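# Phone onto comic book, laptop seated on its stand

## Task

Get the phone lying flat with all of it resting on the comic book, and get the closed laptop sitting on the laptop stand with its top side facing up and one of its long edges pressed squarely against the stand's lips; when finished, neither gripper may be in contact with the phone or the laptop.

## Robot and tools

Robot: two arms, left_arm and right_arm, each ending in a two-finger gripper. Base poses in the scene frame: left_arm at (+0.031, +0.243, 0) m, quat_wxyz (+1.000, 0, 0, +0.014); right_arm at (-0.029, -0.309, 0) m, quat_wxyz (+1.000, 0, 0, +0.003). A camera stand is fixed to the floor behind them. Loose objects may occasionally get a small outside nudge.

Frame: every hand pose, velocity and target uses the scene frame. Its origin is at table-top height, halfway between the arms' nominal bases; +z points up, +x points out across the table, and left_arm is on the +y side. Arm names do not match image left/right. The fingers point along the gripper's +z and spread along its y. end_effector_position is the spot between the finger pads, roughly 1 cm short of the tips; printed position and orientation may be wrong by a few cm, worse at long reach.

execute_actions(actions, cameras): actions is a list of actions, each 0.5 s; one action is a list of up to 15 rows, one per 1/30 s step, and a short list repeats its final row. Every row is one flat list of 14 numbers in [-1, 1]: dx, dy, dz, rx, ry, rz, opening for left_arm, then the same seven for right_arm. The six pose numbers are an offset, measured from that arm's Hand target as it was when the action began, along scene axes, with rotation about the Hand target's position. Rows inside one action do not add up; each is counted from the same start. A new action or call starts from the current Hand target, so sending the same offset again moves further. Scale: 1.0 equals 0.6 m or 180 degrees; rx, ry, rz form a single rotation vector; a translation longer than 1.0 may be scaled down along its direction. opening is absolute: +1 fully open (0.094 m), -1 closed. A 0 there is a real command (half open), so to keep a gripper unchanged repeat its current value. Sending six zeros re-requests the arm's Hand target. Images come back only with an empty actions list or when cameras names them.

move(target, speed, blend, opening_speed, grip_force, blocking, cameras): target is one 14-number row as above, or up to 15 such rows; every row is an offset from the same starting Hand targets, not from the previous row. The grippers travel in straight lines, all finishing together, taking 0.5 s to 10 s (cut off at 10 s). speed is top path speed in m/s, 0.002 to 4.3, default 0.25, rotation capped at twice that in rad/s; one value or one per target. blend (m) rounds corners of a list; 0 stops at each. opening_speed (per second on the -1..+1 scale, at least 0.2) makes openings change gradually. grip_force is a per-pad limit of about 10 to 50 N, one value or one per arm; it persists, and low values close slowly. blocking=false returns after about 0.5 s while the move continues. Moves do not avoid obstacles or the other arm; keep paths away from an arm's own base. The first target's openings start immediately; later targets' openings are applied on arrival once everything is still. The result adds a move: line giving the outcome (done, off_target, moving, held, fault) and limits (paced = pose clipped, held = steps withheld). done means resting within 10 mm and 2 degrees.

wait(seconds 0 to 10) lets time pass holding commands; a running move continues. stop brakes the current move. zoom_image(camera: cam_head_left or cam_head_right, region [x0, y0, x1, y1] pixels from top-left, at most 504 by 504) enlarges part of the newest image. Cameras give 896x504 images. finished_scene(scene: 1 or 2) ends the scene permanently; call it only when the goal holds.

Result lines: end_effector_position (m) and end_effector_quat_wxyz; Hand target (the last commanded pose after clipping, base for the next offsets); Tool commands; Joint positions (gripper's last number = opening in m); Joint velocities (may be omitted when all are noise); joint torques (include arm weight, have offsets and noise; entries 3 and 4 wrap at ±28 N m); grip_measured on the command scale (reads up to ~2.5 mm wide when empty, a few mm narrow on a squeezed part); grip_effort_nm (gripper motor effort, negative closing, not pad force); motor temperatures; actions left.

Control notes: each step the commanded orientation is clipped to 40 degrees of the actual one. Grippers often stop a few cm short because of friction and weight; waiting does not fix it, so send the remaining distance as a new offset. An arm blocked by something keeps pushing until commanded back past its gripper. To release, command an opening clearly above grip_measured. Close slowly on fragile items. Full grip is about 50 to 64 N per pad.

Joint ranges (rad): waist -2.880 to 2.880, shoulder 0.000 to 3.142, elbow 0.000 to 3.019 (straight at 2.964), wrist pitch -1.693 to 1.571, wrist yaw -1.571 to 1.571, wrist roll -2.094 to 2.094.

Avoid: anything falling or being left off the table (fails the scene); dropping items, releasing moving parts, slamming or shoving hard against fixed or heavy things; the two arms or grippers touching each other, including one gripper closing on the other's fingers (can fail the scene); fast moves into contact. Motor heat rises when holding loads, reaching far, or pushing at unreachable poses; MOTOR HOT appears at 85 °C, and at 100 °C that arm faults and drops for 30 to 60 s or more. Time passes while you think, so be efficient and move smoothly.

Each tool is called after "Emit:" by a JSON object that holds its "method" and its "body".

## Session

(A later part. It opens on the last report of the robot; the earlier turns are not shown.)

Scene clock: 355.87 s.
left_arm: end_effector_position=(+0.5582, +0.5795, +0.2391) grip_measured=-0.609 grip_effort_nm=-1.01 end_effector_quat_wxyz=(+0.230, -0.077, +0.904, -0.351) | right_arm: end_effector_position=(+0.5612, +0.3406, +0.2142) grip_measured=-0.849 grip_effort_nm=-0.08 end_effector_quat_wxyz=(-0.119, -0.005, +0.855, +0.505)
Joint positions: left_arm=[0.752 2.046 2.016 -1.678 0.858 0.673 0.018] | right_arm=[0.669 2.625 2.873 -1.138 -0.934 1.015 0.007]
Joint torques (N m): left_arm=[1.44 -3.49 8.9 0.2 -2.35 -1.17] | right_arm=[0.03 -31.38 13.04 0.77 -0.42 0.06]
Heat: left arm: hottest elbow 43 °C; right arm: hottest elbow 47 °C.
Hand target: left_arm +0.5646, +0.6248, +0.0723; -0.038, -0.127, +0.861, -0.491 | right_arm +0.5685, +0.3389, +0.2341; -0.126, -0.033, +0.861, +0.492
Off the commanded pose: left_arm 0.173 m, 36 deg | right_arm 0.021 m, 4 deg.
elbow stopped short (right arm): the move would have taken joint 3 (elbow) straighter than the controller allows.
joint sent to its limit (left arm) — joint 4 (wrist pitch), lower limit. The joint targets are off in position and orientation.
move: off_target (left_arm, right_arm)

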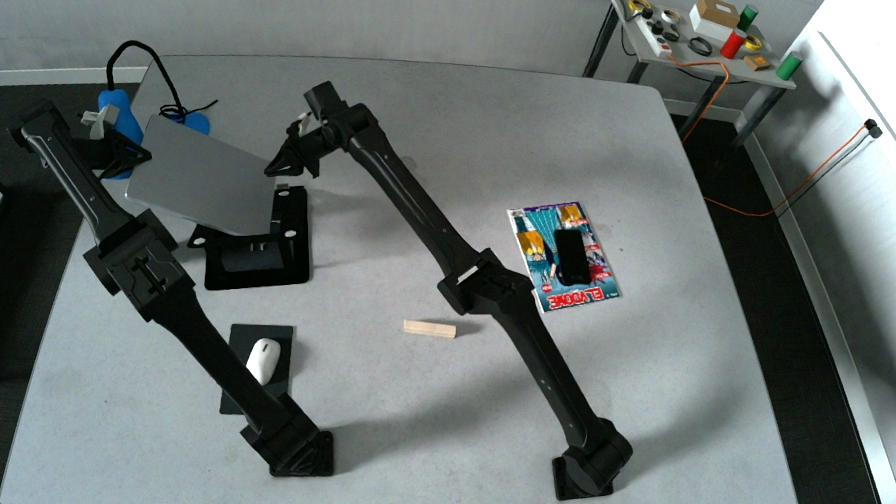

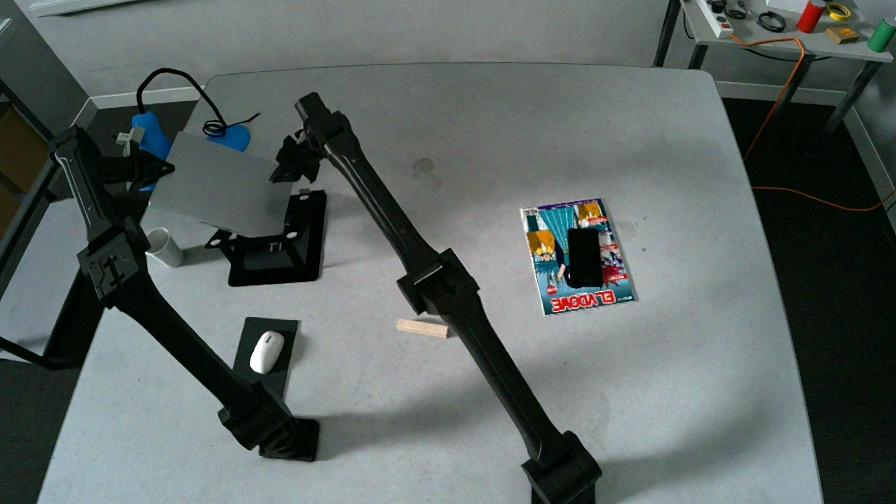

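Emit:
{"method": "move", "body": {"target": [[-0.01,-0.075,0.2,0.084,-0.156,0.051,-0.85,-0.05,-0.2,0.05,0,0,0,-0.85],[-0.01,-0.075,0.05,0.054,-0.156,0.051,-0.85,-0.1,-0.3,0.05,0,0,0,-0.85]], "cameras": ["all"], "speed": 0.08}}

Emit:
{"method": "zoom_image", "body": {"camera": "cam_head_left", "region": [100, 120, 400, 320]}}

Emit:
{"method": "zoom_image", "body": {"camera": "cam_head_right", "region": [100, 120, 400, 320]}}

Scene clock: 366.30 s.
left_arm: end_effector_position=(+0.5501, +0.5737, +0.2272) grip_measured=-0.608 grip_effort_nm=-1.01 end_effector_quat_wxyz=(+0.296, -0.032, +0.869, -0.395) | right_arm: end_effector_position=(+0.5067, +0.1663, +0.2534) grip_measured=-0.849 grip_effort_nm=-0.08 end_effector_quat_wxyz=(-0.139, -0.029, +0.863, +0.486)
Joint positions: left_arm=[0.782 2.042 1.915 -1.66 1.019 0.859 0.018] | right_arm=[0.513 2.071 2.014 -1.164 -1.023 0.648 0.007]
Joint torques (N m): left_arm=[-2.14 -9.82 4.29 1.5 -1.33 -0.07] | right_arm=[-0.15 -27.52 7.72 1.24 -0.53 0.01]
Motor temperatures (°C): left_arm=[23 27 41 24 31 25 28] | right_arm=[27 42 46 25 26 24 26]
Heat: left arm: hottest elbow 41 °C; right arm: hottest elbow 46 °C.
Hand target: left_arm +0.5588, +0.5796, +0.1025; +0.221, -0.074, +0.870, -0.435 | right_arm +0.5084, +0.1590, +0.2641; -0.126, -0.033, +0.861, +0.492
Off the commanded pose: left_arm 0.125 m, 11 deg | right_arm 0.013 m, 2 deg.
move: off_target (left_arm, right_arm)

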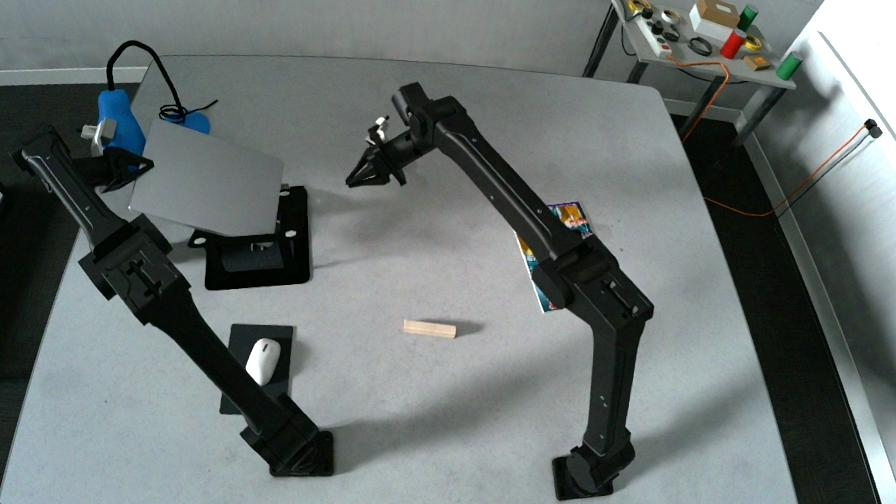

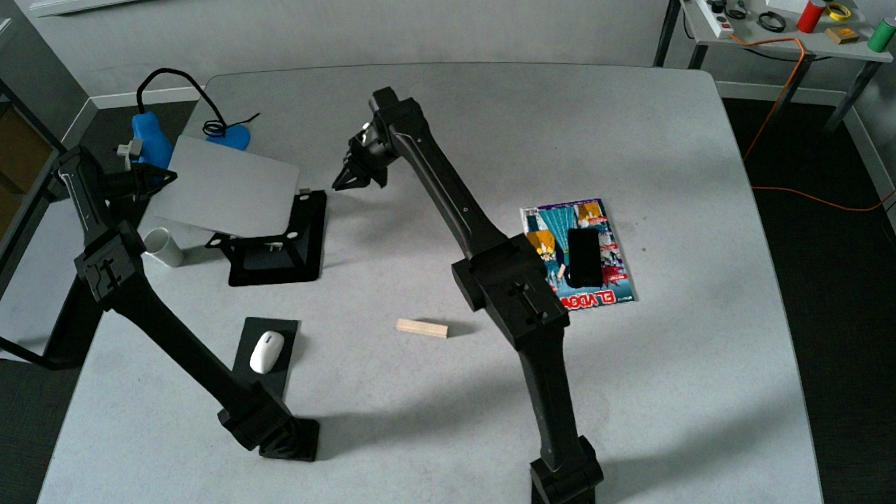

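Scaled by 1.680.

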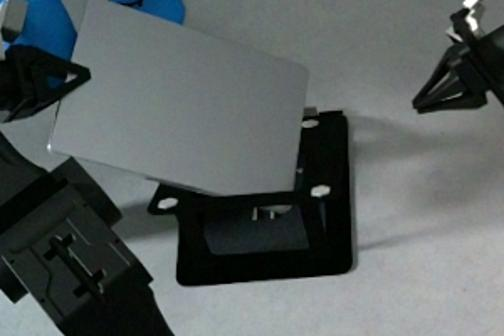

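Scaled by 1.680.

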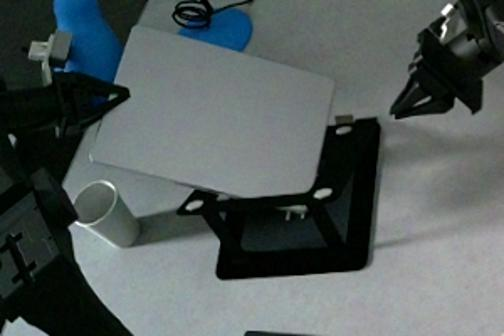

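Emit:
{"method": "move", "body": {"target": [[0,0,0.2,0,0,0,-0.85,0,0,0,0,0,0,-0.85],[-0.1,-0.1,0.2,0,0,0.07,-0.85,0,0,0,0,0,0,-0.85]], "cameras": ["all"], "speed": 0.08}}

Emit:
{"method": "zoom_image", "body": {"camera": "cam_head_left", "region": [100, 120, 400, 320]}}

Emit:
{"method": "zoom_image", "body": {"camera": "cam_head_right", "region": [100, 120, 400, 320]}}

Scene clock: 375.97 s.
left_arm: end_effector_position=(+0.4978, +0.5370, +0.2042) grip_measured=-0.613 grip_effort_nm=-1.00 end_effector_quat_wxyz=(+0.256, -0.201, +0.847, -0.421) | right_arm: end_effector_position=(+0.5066, +0.1663, +0.2531) grip_measured=-0.849 grip_effort_nm=-0.08 end_effector_quat_wxyz=(-0.139, -0.029, +0.863, +0.486)
Joint positions: left_arm=[0.808 1.823 1.523 -1.366 1.027 0.423 0.018] | right_arm=[0.513 2.071 2.013 -1.164 -1.023 0.648 0.007]
Joint torques (N m): left_arm=[-3.66 -22.12 8.32 0.16 0.22 0.45] | right_arm=[-0.21 -27.69 7.73 1.07 -0.53 0.03]
Heat: left arm: hottest elbow 39 °C; right arm: hottest elbow 45 °C.
Hand target: left_arm +0.4987, +0.5198, +0.2224; +0.268, -0.170, +0.856, -0.408 | right_arm +0.5083, +0.1590, +0.2639; -0.126, -0.033, +0.861, +0.492
Off the commanded pose: left_arm 0.025 m, 4 deg | right_arm 0.013 m, 2 deg.
move: off_target (left_arm, right_arm)

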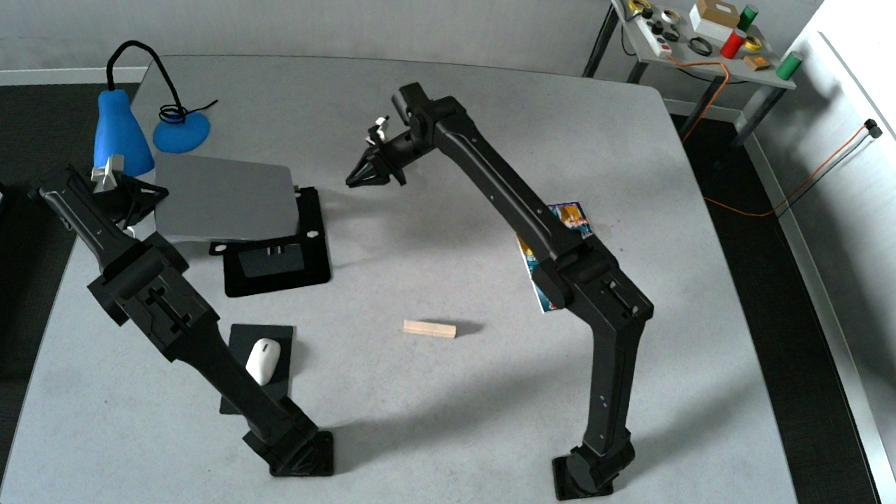

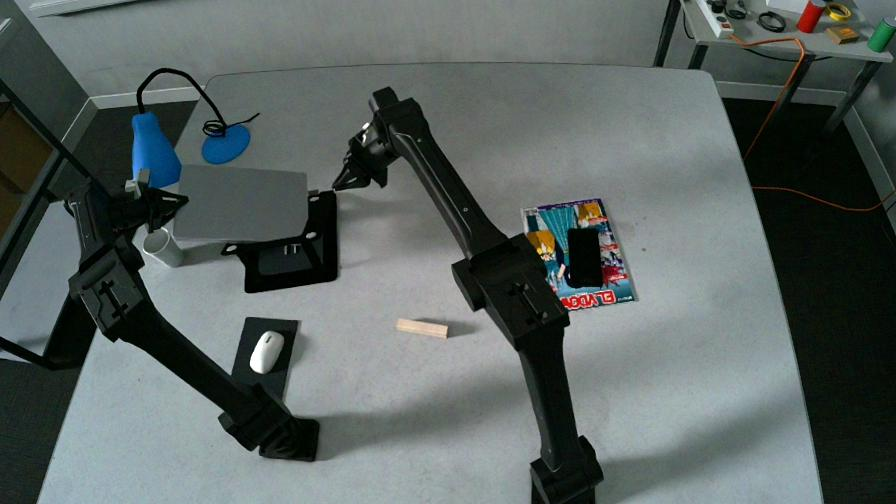

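Scaled by 1.680.

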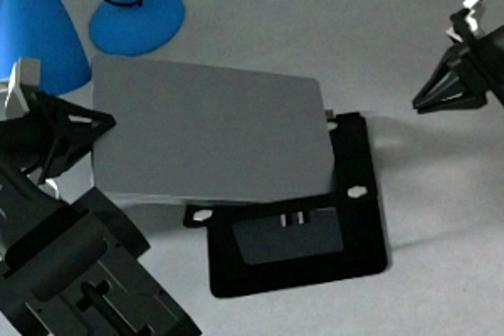

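Scaled by 1.680.

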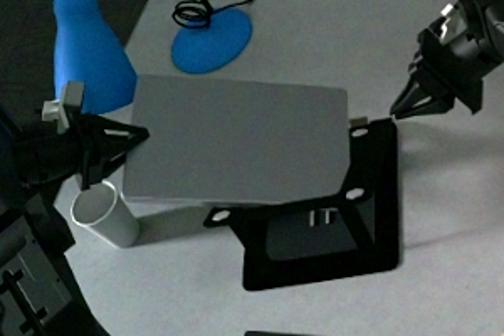

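Emit:
{"method": "move", "body": {"target": [[0,0,-0.05,0,0,0,-0.85,-0.01,0.02,-0.37,0,0,0,-0.85],[0,0,-0.1,0,0,0,-0.85,-0.01,0.12,-0.37,0,0,0,-0.85]], "cameras": ["all"], "speed": 0.12, "blend": [0.01,0]}}

Emit:
{"method": "zoom_image", "body": {"camera": "cam_head_left", "region": [100, 120, 400, 320]}}

Emit:
{"method": "zoom_image", "body": {"camera": "cam_head_right", "region": [100, 120, 400, 320]}}

Scene clock: 387.57 s.
left_arm: end_effector_position=(+0.4936, +0.5382, +0.1785) grip_measured=-0.601 grip_effort_nm=-1.01 end_effector_quat_wxyz=(+0.265, -0.223, +0.836, -0.425) | right_arm: end_effector_position=(+0.4858, +0.2195, +0.0414) grip_measured=-0.849 grip_effort_nm=-0.08 end_effector_quat_wxyz=(-0.138, -0.028, +0.863, +0.485)
Joint positions: left_arm=[0.819 1.821 1.441 -1.241 1.049 0.355 0.019] | right_arm=[0.596 2.256 1.741 -0.586 -0.986 0.794 0.007]
Joint torques (N m): left_arm=[-4.13 -18.55 6.91 1.37 -0.64 1] | right_arm=[0.5 -24.41 11.97 1.22 -0.35 0.18]
Heat: left arm: hottest elbow 37 °C; right arm: hottest elbow 44 °C.
Hand target: left_arm +0.4988, +0.5199, +0.1625; +0.268, -0.170, +0.856, -0.408 | right_arm +0.5025, +0.2310, +0.0420; -0.126, -0.033, +0.861, +0.492
Off the commanded pose: left_arm 0.025 m, 7 deg | right_arm 0.020 m, 2 deg.
move: off_target (left_arm, right_arm)

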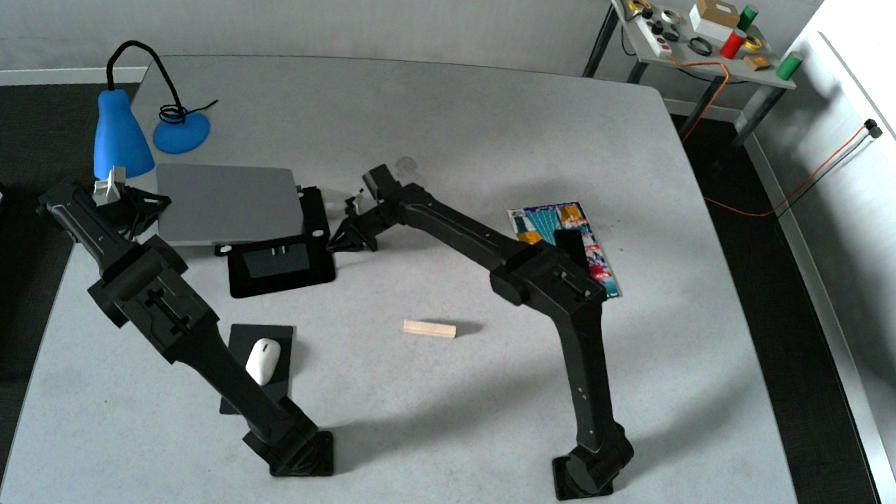

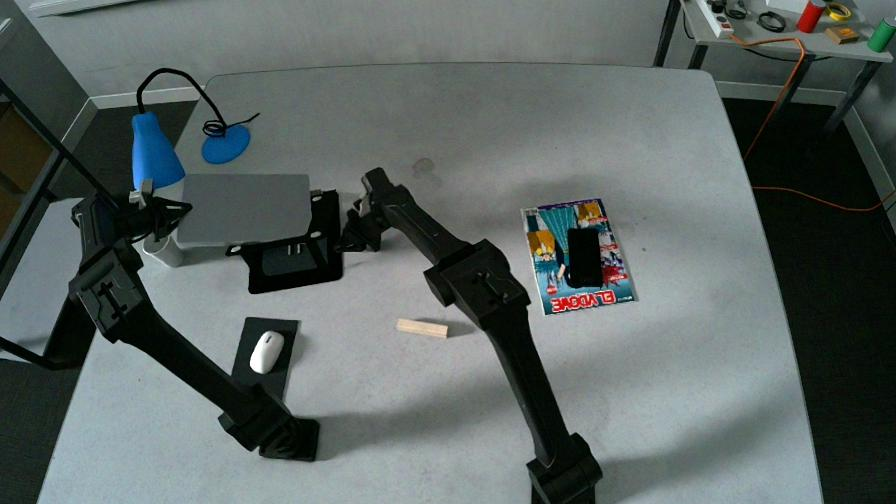

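Scaled by 1.680.

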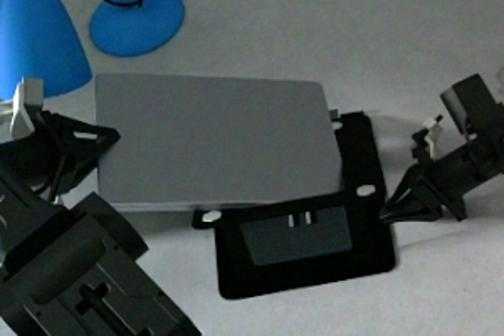

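Scaled by 1.680.

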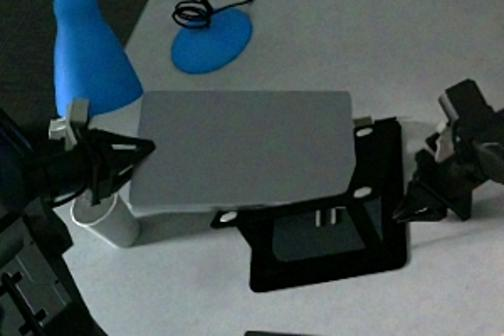

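Emit:
{"method": "move", "body": {"target": [0.0,-0.13,0.03,0.0,0,0.02,-0.85,0,0.0,0,0,0,0,-0.85], "cameras": ["all"], "speed": 0.08}}

Emit:
{"method": "zoom_image", "body": {"camera": "cam_head_left", "region": [100, 120, 400, 320]}}

Emit:
{"method": "zoom_image", "body": {"camera": "cam_head_right", "region": [100, 120, 400, 320]}}

Scene clock: 392.53 s.
left_arm: end_effector_position=(+0.4848, +0.4883, +0.1874) grip_measured=-0.599 grip_effort_nm=-1.01 end_effector_quat_wxyz=(+0.291, -0.254, +0.829, -0.405) | right_arm: end_effector_position=(+0.4900, +0.2152, +0.0388) grip_measured=-0.849 grip_effort_nm=-0.08 end_effector_quat_wxyz=(-0.137, -0.023, +0.864, +0.484)
Joint positions: left_arm=[0.761 1.626 1.2 -0.925 1.029 0.071 0.019] | right_arm=[0.588 2.259 1.742 -0.586 -0.986 0.794 0.007]
Joint torques (N m): left_arm=[-8.64 -18.14 6.75 0.94 -0.34 0.66] | right_arm=[1.08 -24.29 11.99 1.2 -0.38 0.17]
Heat: left arm: hottest elbow 37 °C; right arm: hottest elbow 44 °C.
Hand target: left_arm +0.4988, +0.4417, +0.1805; +0.280, -0.196, +0.851, -0.399 | right_arm +0.5025, +0.2310, +0.0421; -0.126, -0.033, +0.861, +0.492
Off the commanded pose: left_arm 0.049 m, 7 deg | right_arm 0.020 m, 2 deg.
move: off_target (left_arm, right_arm)

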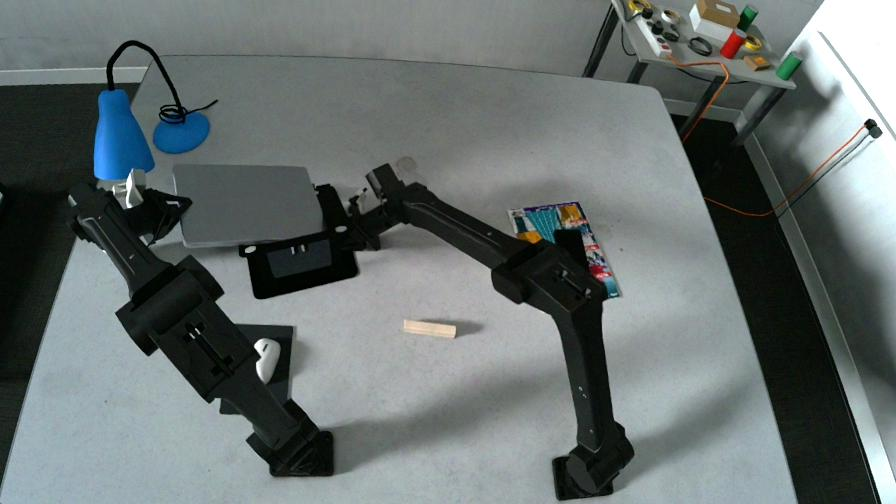

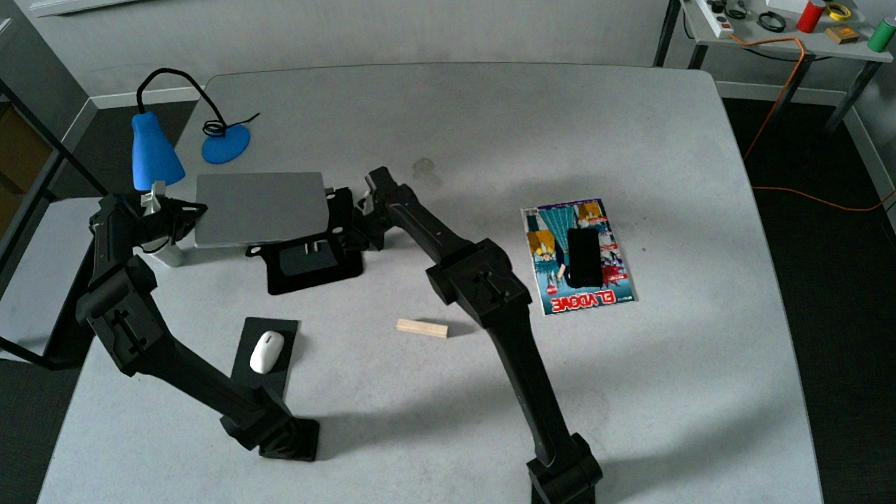

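Scaled by 1.680.

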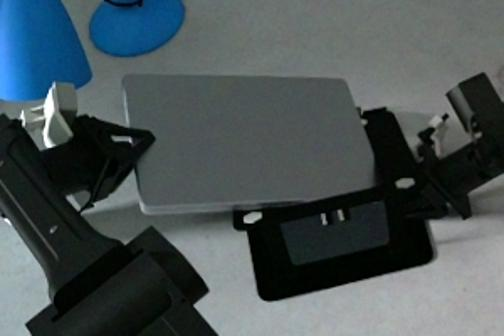

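Scaled by 1.680.

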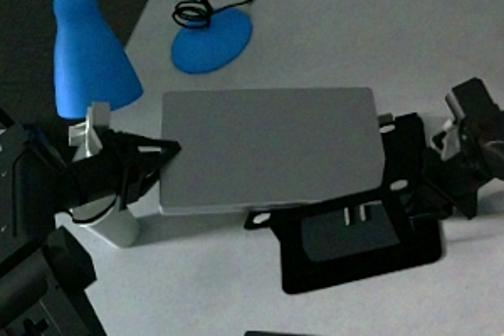

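Emit:
{"method": "move", "body": {"target": [[0,0.02,0,0,0,0,-0.85,0,-0.093,0.02,0,0,0,-0.85],[0,0.02,0,0,0,0,-0.85,0.108,-0.08,0.16,0,0,0,-0.1],[0,0.02,0,0,0,0,-0.85,0.108,0.03,0.158,0,0,0,-0.1]], "cameras": ["all"], "speed": [0.15,0.15,0.08]}}

Emit:
{"method": "zoom_image", "body": {"camera": "cam_head_left", "region": [150, 120, 400, 320]}}

Emit:
{"method": "zoom_image", "body": {"camera": "cam_head_right", "region": [150, 120, 400, 320]}}

Scene clock: 406.03 s.
left_arm: end_effector_position=(+0.4864, +0.4829, +0.1871) grip_measured=-0.599 grip_effort_nm=-1.01 end_effector_quat_wxyz=(+0.286, -0.251, +0.830, -0.408) | right_arm: end_effector_position=(+0.5585, +0.2372, +0.1382) grip_measured=-0.101 grip_effort_nm=0.07 end_effector_quat_wxyz=(-0.130, -0.028, +0.862, +0.490)
Joint positions: left_arm=[0.751 1.626 1.2 -0.931 1.03 0.071 0.019] | right_arm=[0.561 2.359 2.201 -0.96 -0.999 0.753 0.042]
Joint torques (N m): left_arm=[-6.48 -16.44 9.09 0.51 -0.22 0.81] | right_arm=[1.03 -26.11 13.59 0.61 -0.36 0.16]
Motor temperatures (°C): left_arm=[23 29 36 24 29 25 29] | right_arm=[27 44 45 25 25 24 26]
Heat: left arm: hottest elbow 36 °C; right arm: hottest elbow 45 °C.
Hand target: left_arm +0.4987, +0.4538, +0.1803; +0.280, -0.196, +0.851, -0.399 | right_arm +0.5673, +0.2491, +0.1368; -0.126, -0.033, +0.861, +0.492
Off the commanded pose: left_arm 0.032 m, 7 deg | right_arm 0.015 m, 1 deg.
move: off_target (left_arm, right_arm); target 2's new opening was sent with right_arm's hand 0.015 m and 2 deg from that target

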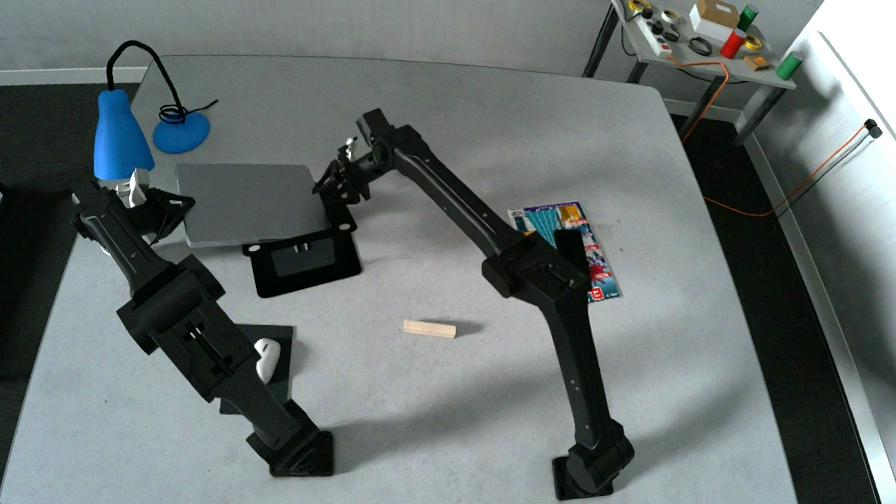

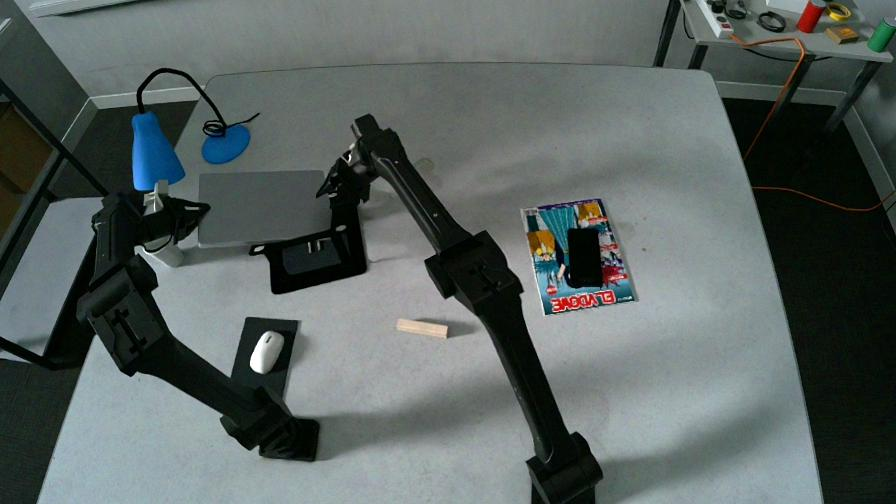

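Scaled by 2.016.

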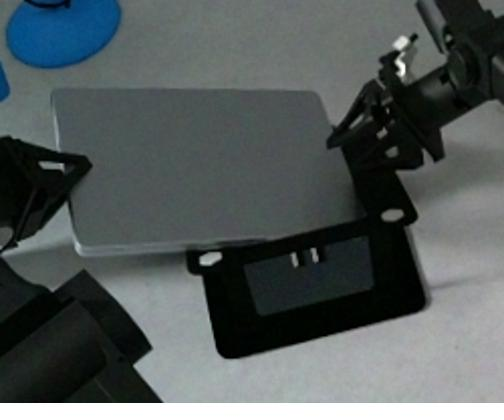

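Scaled by 2.016.

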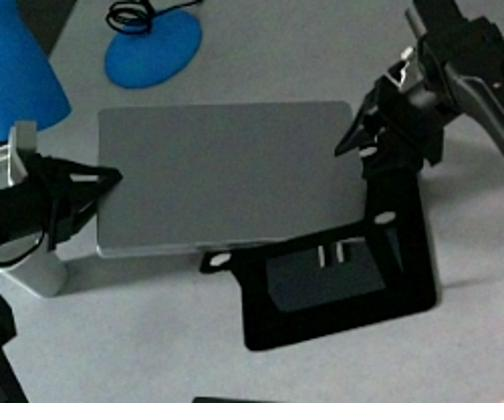

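Emit:
{"method": "move", "body": {"target": [[0,0.03,0,0,0,0,-0.85,-0.025,0.01,-0.025,0,0,0,-0.1],[0,0.03,0,0,0,0,-0.85,-0.025,0.06,-0.025,0,0,0,-0.1],[0,0.03,0,0,0,0,-0.85,-0.025,0.06,-0.025,0,0,0,-0.85]], "cameras": ["all"], "speed": 0.06, "opening_speed": 0.3}}

Emit:
{"method": "zoom_image", "body": {"camera": "cam_head_left", "region": [150, 120, 400, 320]}}

Emit:
{"method": "zoom_image", "body": {"camera": "cam_head_right", "region": [150, 120, 400, 320]}}

Scene clock: 413.57 s.
left_arm: end_effector_position=(+0.4837, +0.4799, +0.1783) grip_measured=-0.599 grip_effort_nm=-1.01 end_effector_quat_wxyz=(+0.271, -0.257, +0.828, -0.418) | right_arm: end_effector_position=(+0.5470, +0.2677, +0.1240) grip_measured=-0.848 grip_effort_nm=-0.08 end_effector_quat_wxyz=(-0.133, -0.023, +0.863, +0.487)
Joint positions: left_arm=[0.751 1.645 1.201 -0.965 1.035 0.085 0.019] | right_arm=[0.604 2.383 2.204 -0.886 -0.976 0.83 0.007]
Joint torques (N m): left_arm=[-4.07 -14.74 12.71 0.09 -0.3 1.08] | right_arm=[1.55 -26.4 13.33 1.14 -0.33 0.17]
Heat: left arm: hottest elbow 36 °C; right arm: hottest elbow 45 °C.
Hand target: left_arm +0.4988, +0.4717, +0.1804; +0.280, -0.196, +0.851, -0.399 | right_arm +0.5524, +0.2849, +0.1216; -0.126, -0.033, +0.861, +0.492
Off the commanded pose: left_arm 0.017 m, 8 deg | right_arm 0.018 m, 2 deg.
move: off_target (left_arm, right_arm); target 3's new opening was sent with right_arm's hand 0.022 m and 1 deg from that target

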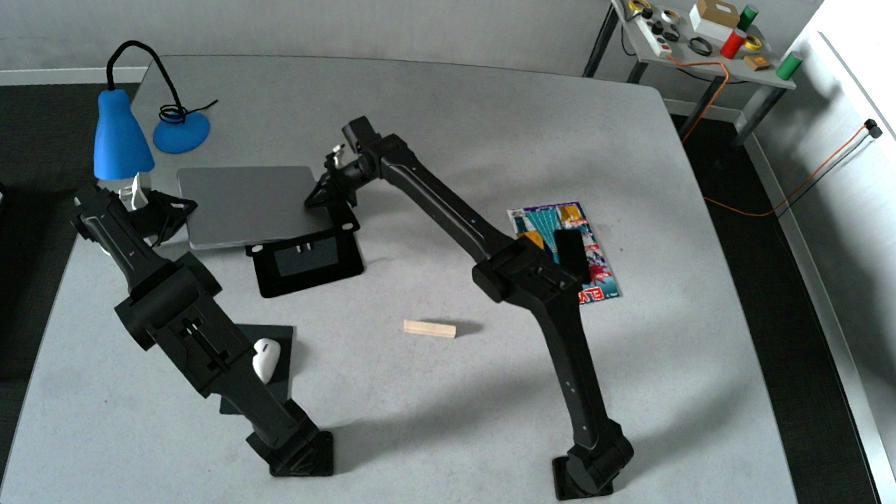

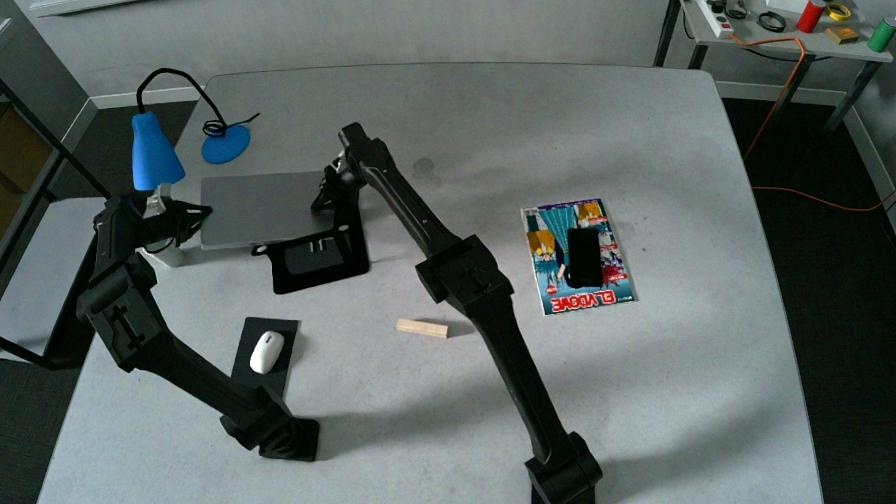

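Scaled by 2.016.

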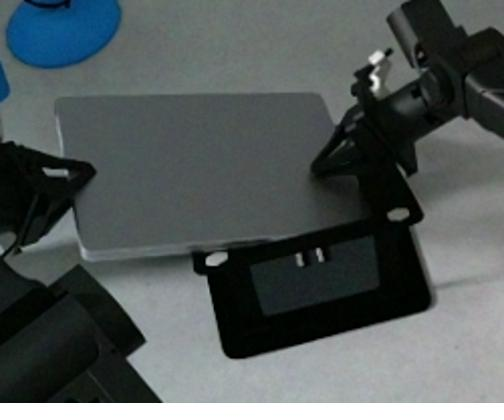

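Scaled by 2.016.

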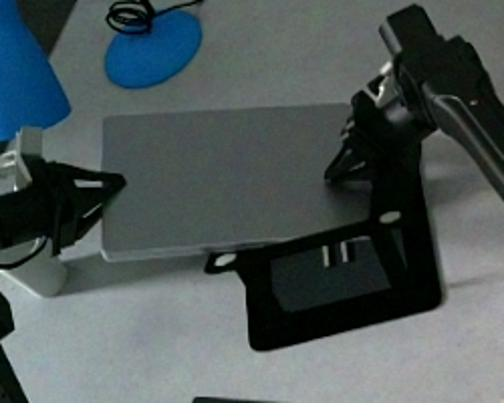

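Emit:
{"method": "move", "body": {"target": [[0,0,0,0,0,0,-0.85,0,-0.11,0.02,0,0,0,-0.85],[0,0,0,0,0,0,-0.85,0,-0.11,-0.058,0,0,0,-0.1],[0,0,0,0,0,0,-0.85,0,0.02,-0.058,0,0,0,-0.1],[0,0,0,0,0,0,-0.85,0,0.02,-0.058,0,0,0,-0.85]], "cameras": ["all"], "speed": 0.08, "opening_speed": 0.3}}

Emit:
{"method": "zoom_image", "body": {"camera": "cam_head_left", "region": [150, 120, 400, 320]}}

Emit:
{"method": "zoom_image", "body": {"camera": "cam_head_right", "region": [150, 120, 400, 320]}}

Scene clock: 427.43 s.
left_arm: end_effector_position=(+0.4838, +0.4801, +0.1779) grip_measured=-0.599 grip_effort_nm=-1.00 end_effector_quat_wxyz=(+0.270, -0.257, +0.828, -0.419) | right_arm: end_effector_position=(+0.5609, +0.2716, +0.1194) grip_measured=-0.848 grip_effort_nm=-0.07 end_effector_quat_wxyz=(-0.108, -0.029, +0.857, +0.503)
Joint positions: left_arm=[0.752 1.647 1.202 -0.966 1.035 0.087 0.019] | right_arm=[0.599 2.396 2.201 -0.795 -0.972 0.85 0.007]
Joint torques (N m): left_arm=[-4.78 -15.15 12.62 0.29 -0.33 1.06] | right_arm=[2.78 -24.18 12.36 0.65 -0.18 0.15]
Heat: left arm: hottest elbow 37 °C; right arm: hottest elbow 44 °C.
Hand target: left_arm +0.4988, +0.4717, +0.1804; +0.280, -0.196, +0.851, -0.399 | right_arm +0.5524, +0.2968, +0.0868; -0.126, -0.033, +0.861, +0.492
Off the commanded pose: left_arm 0.017 m, 8 deg | right_arm 0.042 m, 2 deg.
move: off_target (left_arm, right_arm); target 2's new opening was sent with right_arm's hand 0.020 m and 1 deg from that target; target 4's new opening was sent with right_arm's hand 0.052 m and 3 deg from that target

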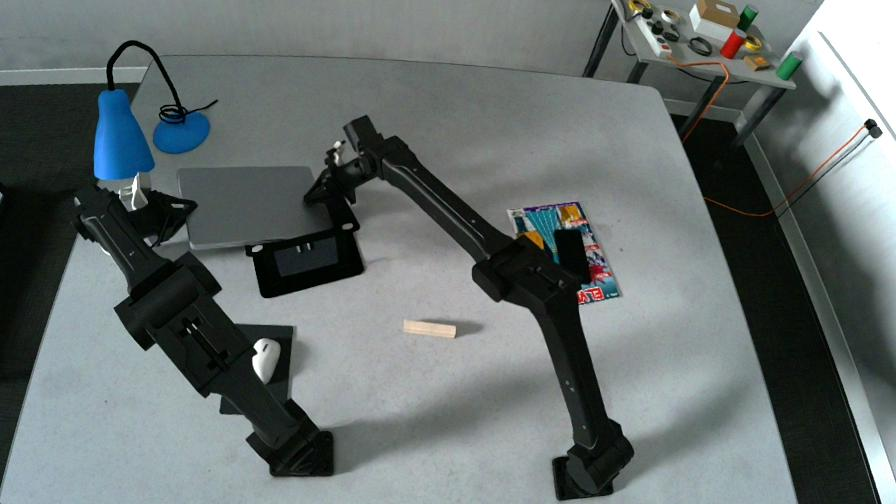

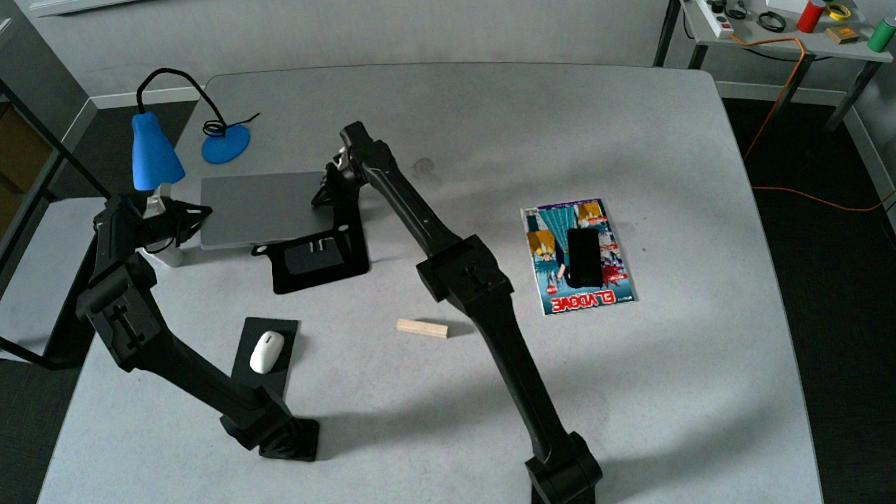

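Scaled by 2.016.

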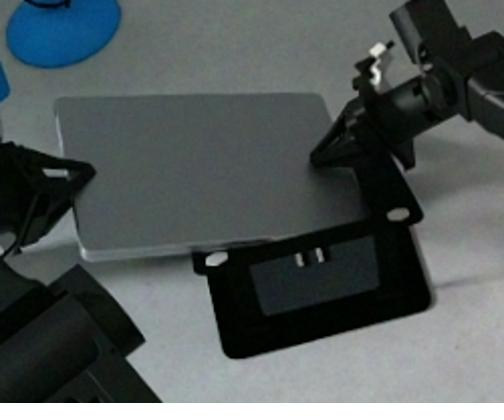

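Scaled by 2.016.

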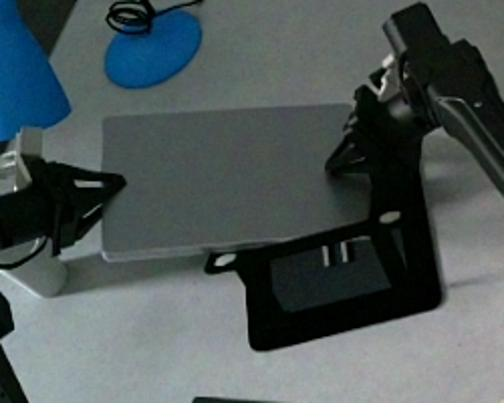

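Emit:
{"method": "move", "body": {"target": [[0,0,0,0,0,0,-0.85,0.013,-0.06,0.172,0,0,0,-0.85],[0,0,0,0,0,0,-0.85,-0.13,-0.328,0.172,0,0,0,-0.95],[0,0,0,0,0,0,-0.85,-0.13,-0.328,-0.115,0,0,0,-0.95],[0,0,0.03,0,0,0,-0.85,-0.13,-0.136,-0.115,0,0,0,-0.95]], "cameras": ["all"], "speed": [0.2,0.25,0.2,0.08], "blend": [0.02,0.02,0.01,0]}}

Emit:
{"method": "zoom_image", "body": {"camera": "cam_head_left", "region": [150, 120, 400, 320]}}

Emit:
{"method": "zoom_image", "body": {"camera": "cam_head_right", "region": [150, 120, 400, 320]}}

Scene clock: 444.60 s.
left_arm: end_effector_position=(+0.4822, +0.4789, +0.1818) grip_measured=-0.599 grip_effort_nm=-1.00 end_effector_quat_wxyz=(+0.263, -0.256, +0.830, -0.420) | right_arm: end_effector_position=(+0.4734, +0.1949, +0.0291) grip_measured=-0.949 grip_effort_nm=-0.06 end_effector_quat_wxyz=(-0.120, -0.027, +0.862, +0.491)
Joint positions: left_arm=[0.752 1.647 1.216 -1.007 1.033 0.106 0.019] | right_arm=[0.578 2.202 1.598 -0.463 -0.979 0.795 0.002]
Joint torques (N m): left_arm=[-3.49 -17.32 14.04 -0.12 -0.2 0.9] | right_arm=[2.08 -21.77 10.96 1.1 -0.5 0.2]
Heat: left arm: hottest elbow 37 °C; right arm: hottest elbow 45 °C.
Hand target: left_arm +0.4988, +0.4717, +0.1984; +0.280, -0.196, +0.851, -0.399 | right_arm +0.4745, +0.2153, +0.0179; -0.126, -0.033, +0.861, +0.492
Off the commanded pose: left_arm 0.025 m, 8 deg | right_arm 0.023 m, 1 deg.
move: off_target (left_arm, right_arm); blend cut to 0 m at target 2

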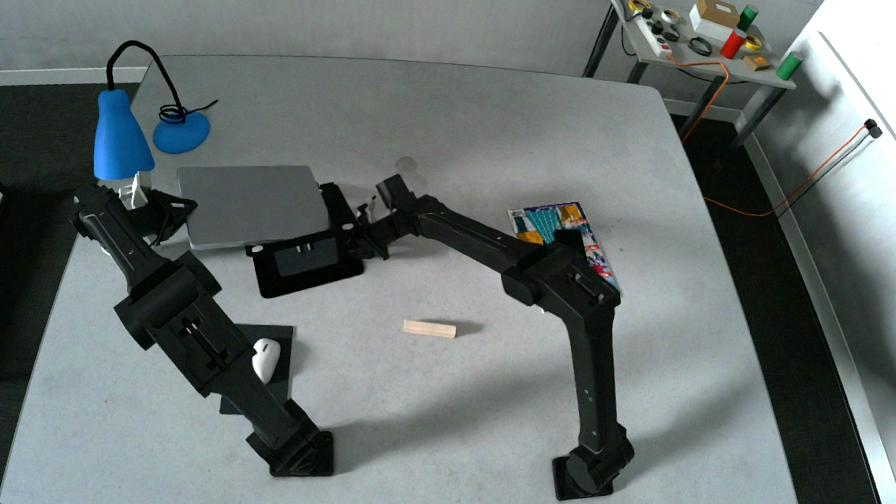

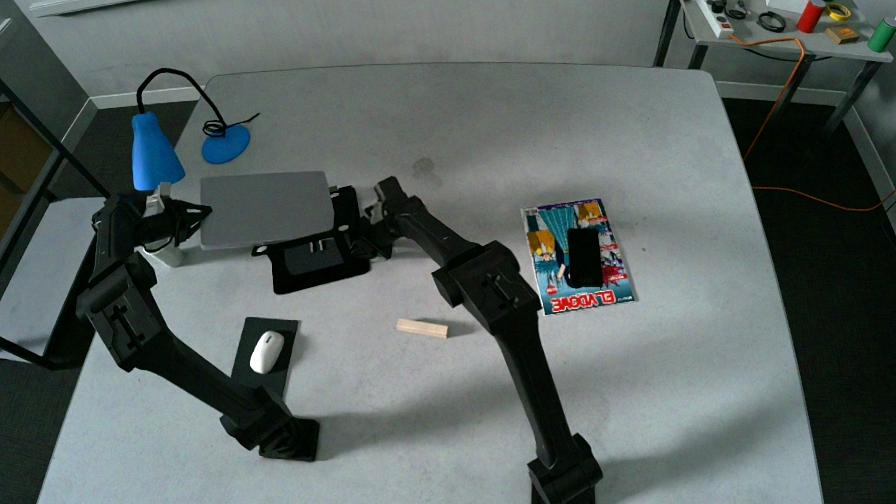

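Scaled by 2.016.

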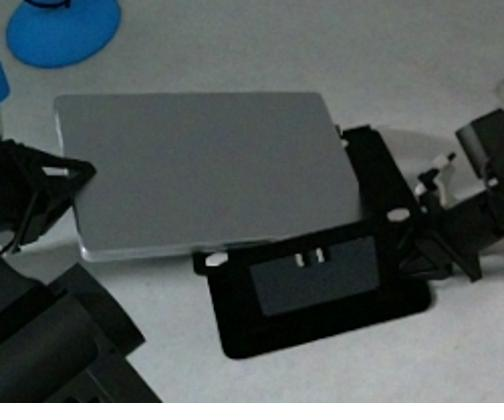

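Scaled by 2.016.

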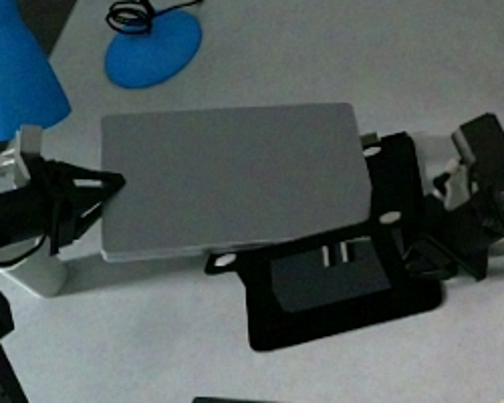

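Emit:
{"method": "move", "body": {"target": [0,0,0.03,0,0,0,-0.85,0,0.12,0.005,0,0,0,-0.95], "cameras": ["all"], "speed": 0.08}}

Emit:
{"method": "zoom_image", "body": {"camera": "cam_head_left", "region": [150, 120, 400, 320]}}

Emit:
{"method": "zoom_image", "body": {"camera": "cam_head_right", "region": [150, 120, 400, 320]}}

Scene clock: 449.00 s.
left_arm: end_effector_position=(+0.4831, +0.4810, +0.1909) grip_measured=-0.600 grip_effort_nm=-1.00 end_effector_quat_wxyz=(+0.260, -0.252, +0.834, -0.417) | right_arm: end_effector_position=(+0.4878, +0.2249, +0.0294) grip_measured=-0.949 grip_effort_nm=-0.06 end_effector_quat_wxyz=(-0.110, -0.013, +0.866, +0.487)
Joint positions: left_arm=[0.752 1.647 1.247 -1.055 1.024 0.128 0.019] | right_arm=[0.608 2.248 1.685 -0.444 -0.936 0.874 0.002]
Joint torques (N m): left_arm=[-5.01 -17.9 14.19 -0.23 0.11 0.72] | right_arm=[5.89 -21.48 14.46 1.7 -0.42 0.6]
Heat: left arm: hottest elbow 37 °C; right arm: hottest elbow 45 °C.
Hand target: left_arm +0.4988, +0.4716, +0.2164; +0.280, -0.196, +0.851, -0.399 | right_arm +0.4744, +0.2874, +0.0210; -0.126, -0.033, +0.861, +0.492
Off the commanded pose: left_arm 0.031 m, 7 deg | right_arm 0.064 m, 3 deg.
move: off_target (left_arm, right_arm)

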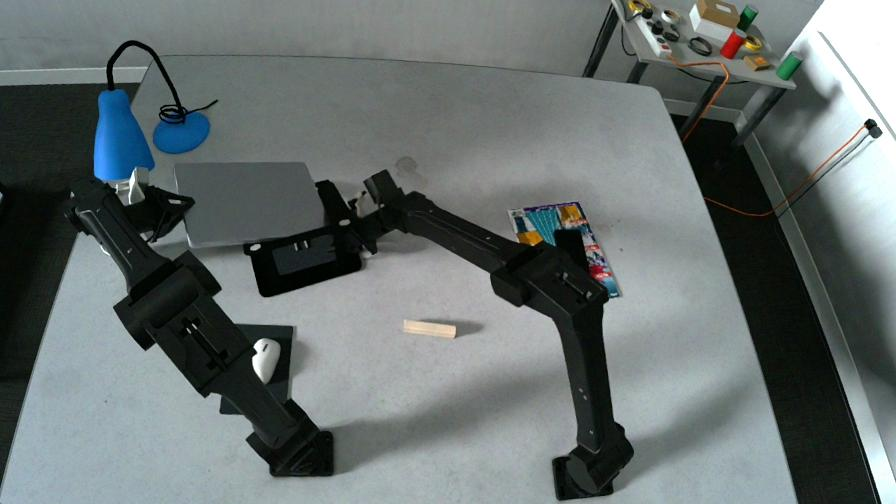

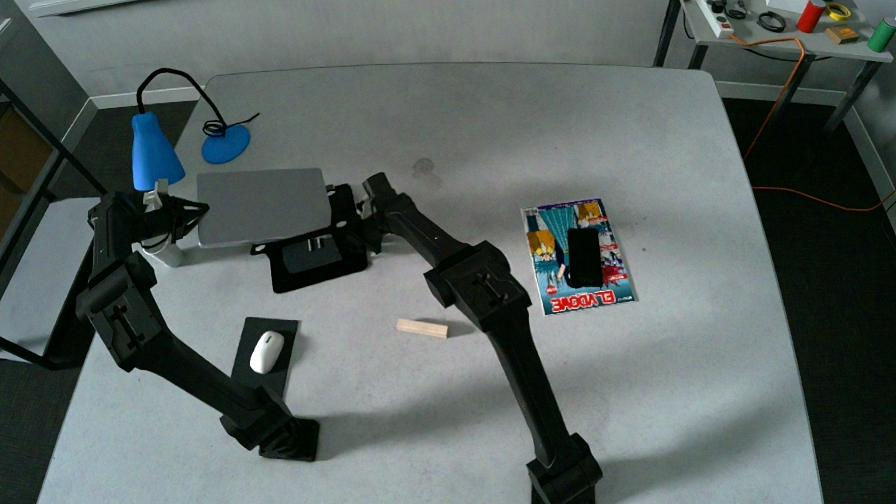

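Scaled by 2.016.

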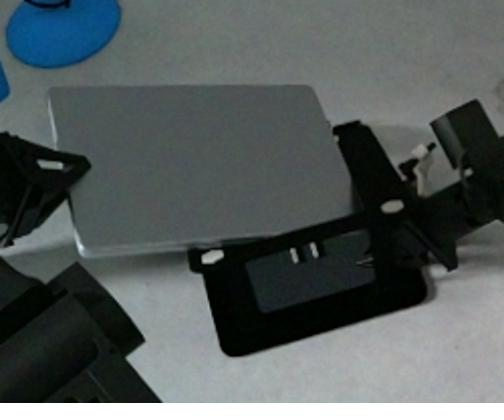

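Scaled by 2.016.

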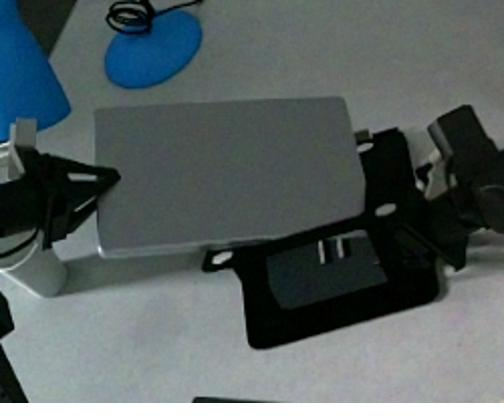

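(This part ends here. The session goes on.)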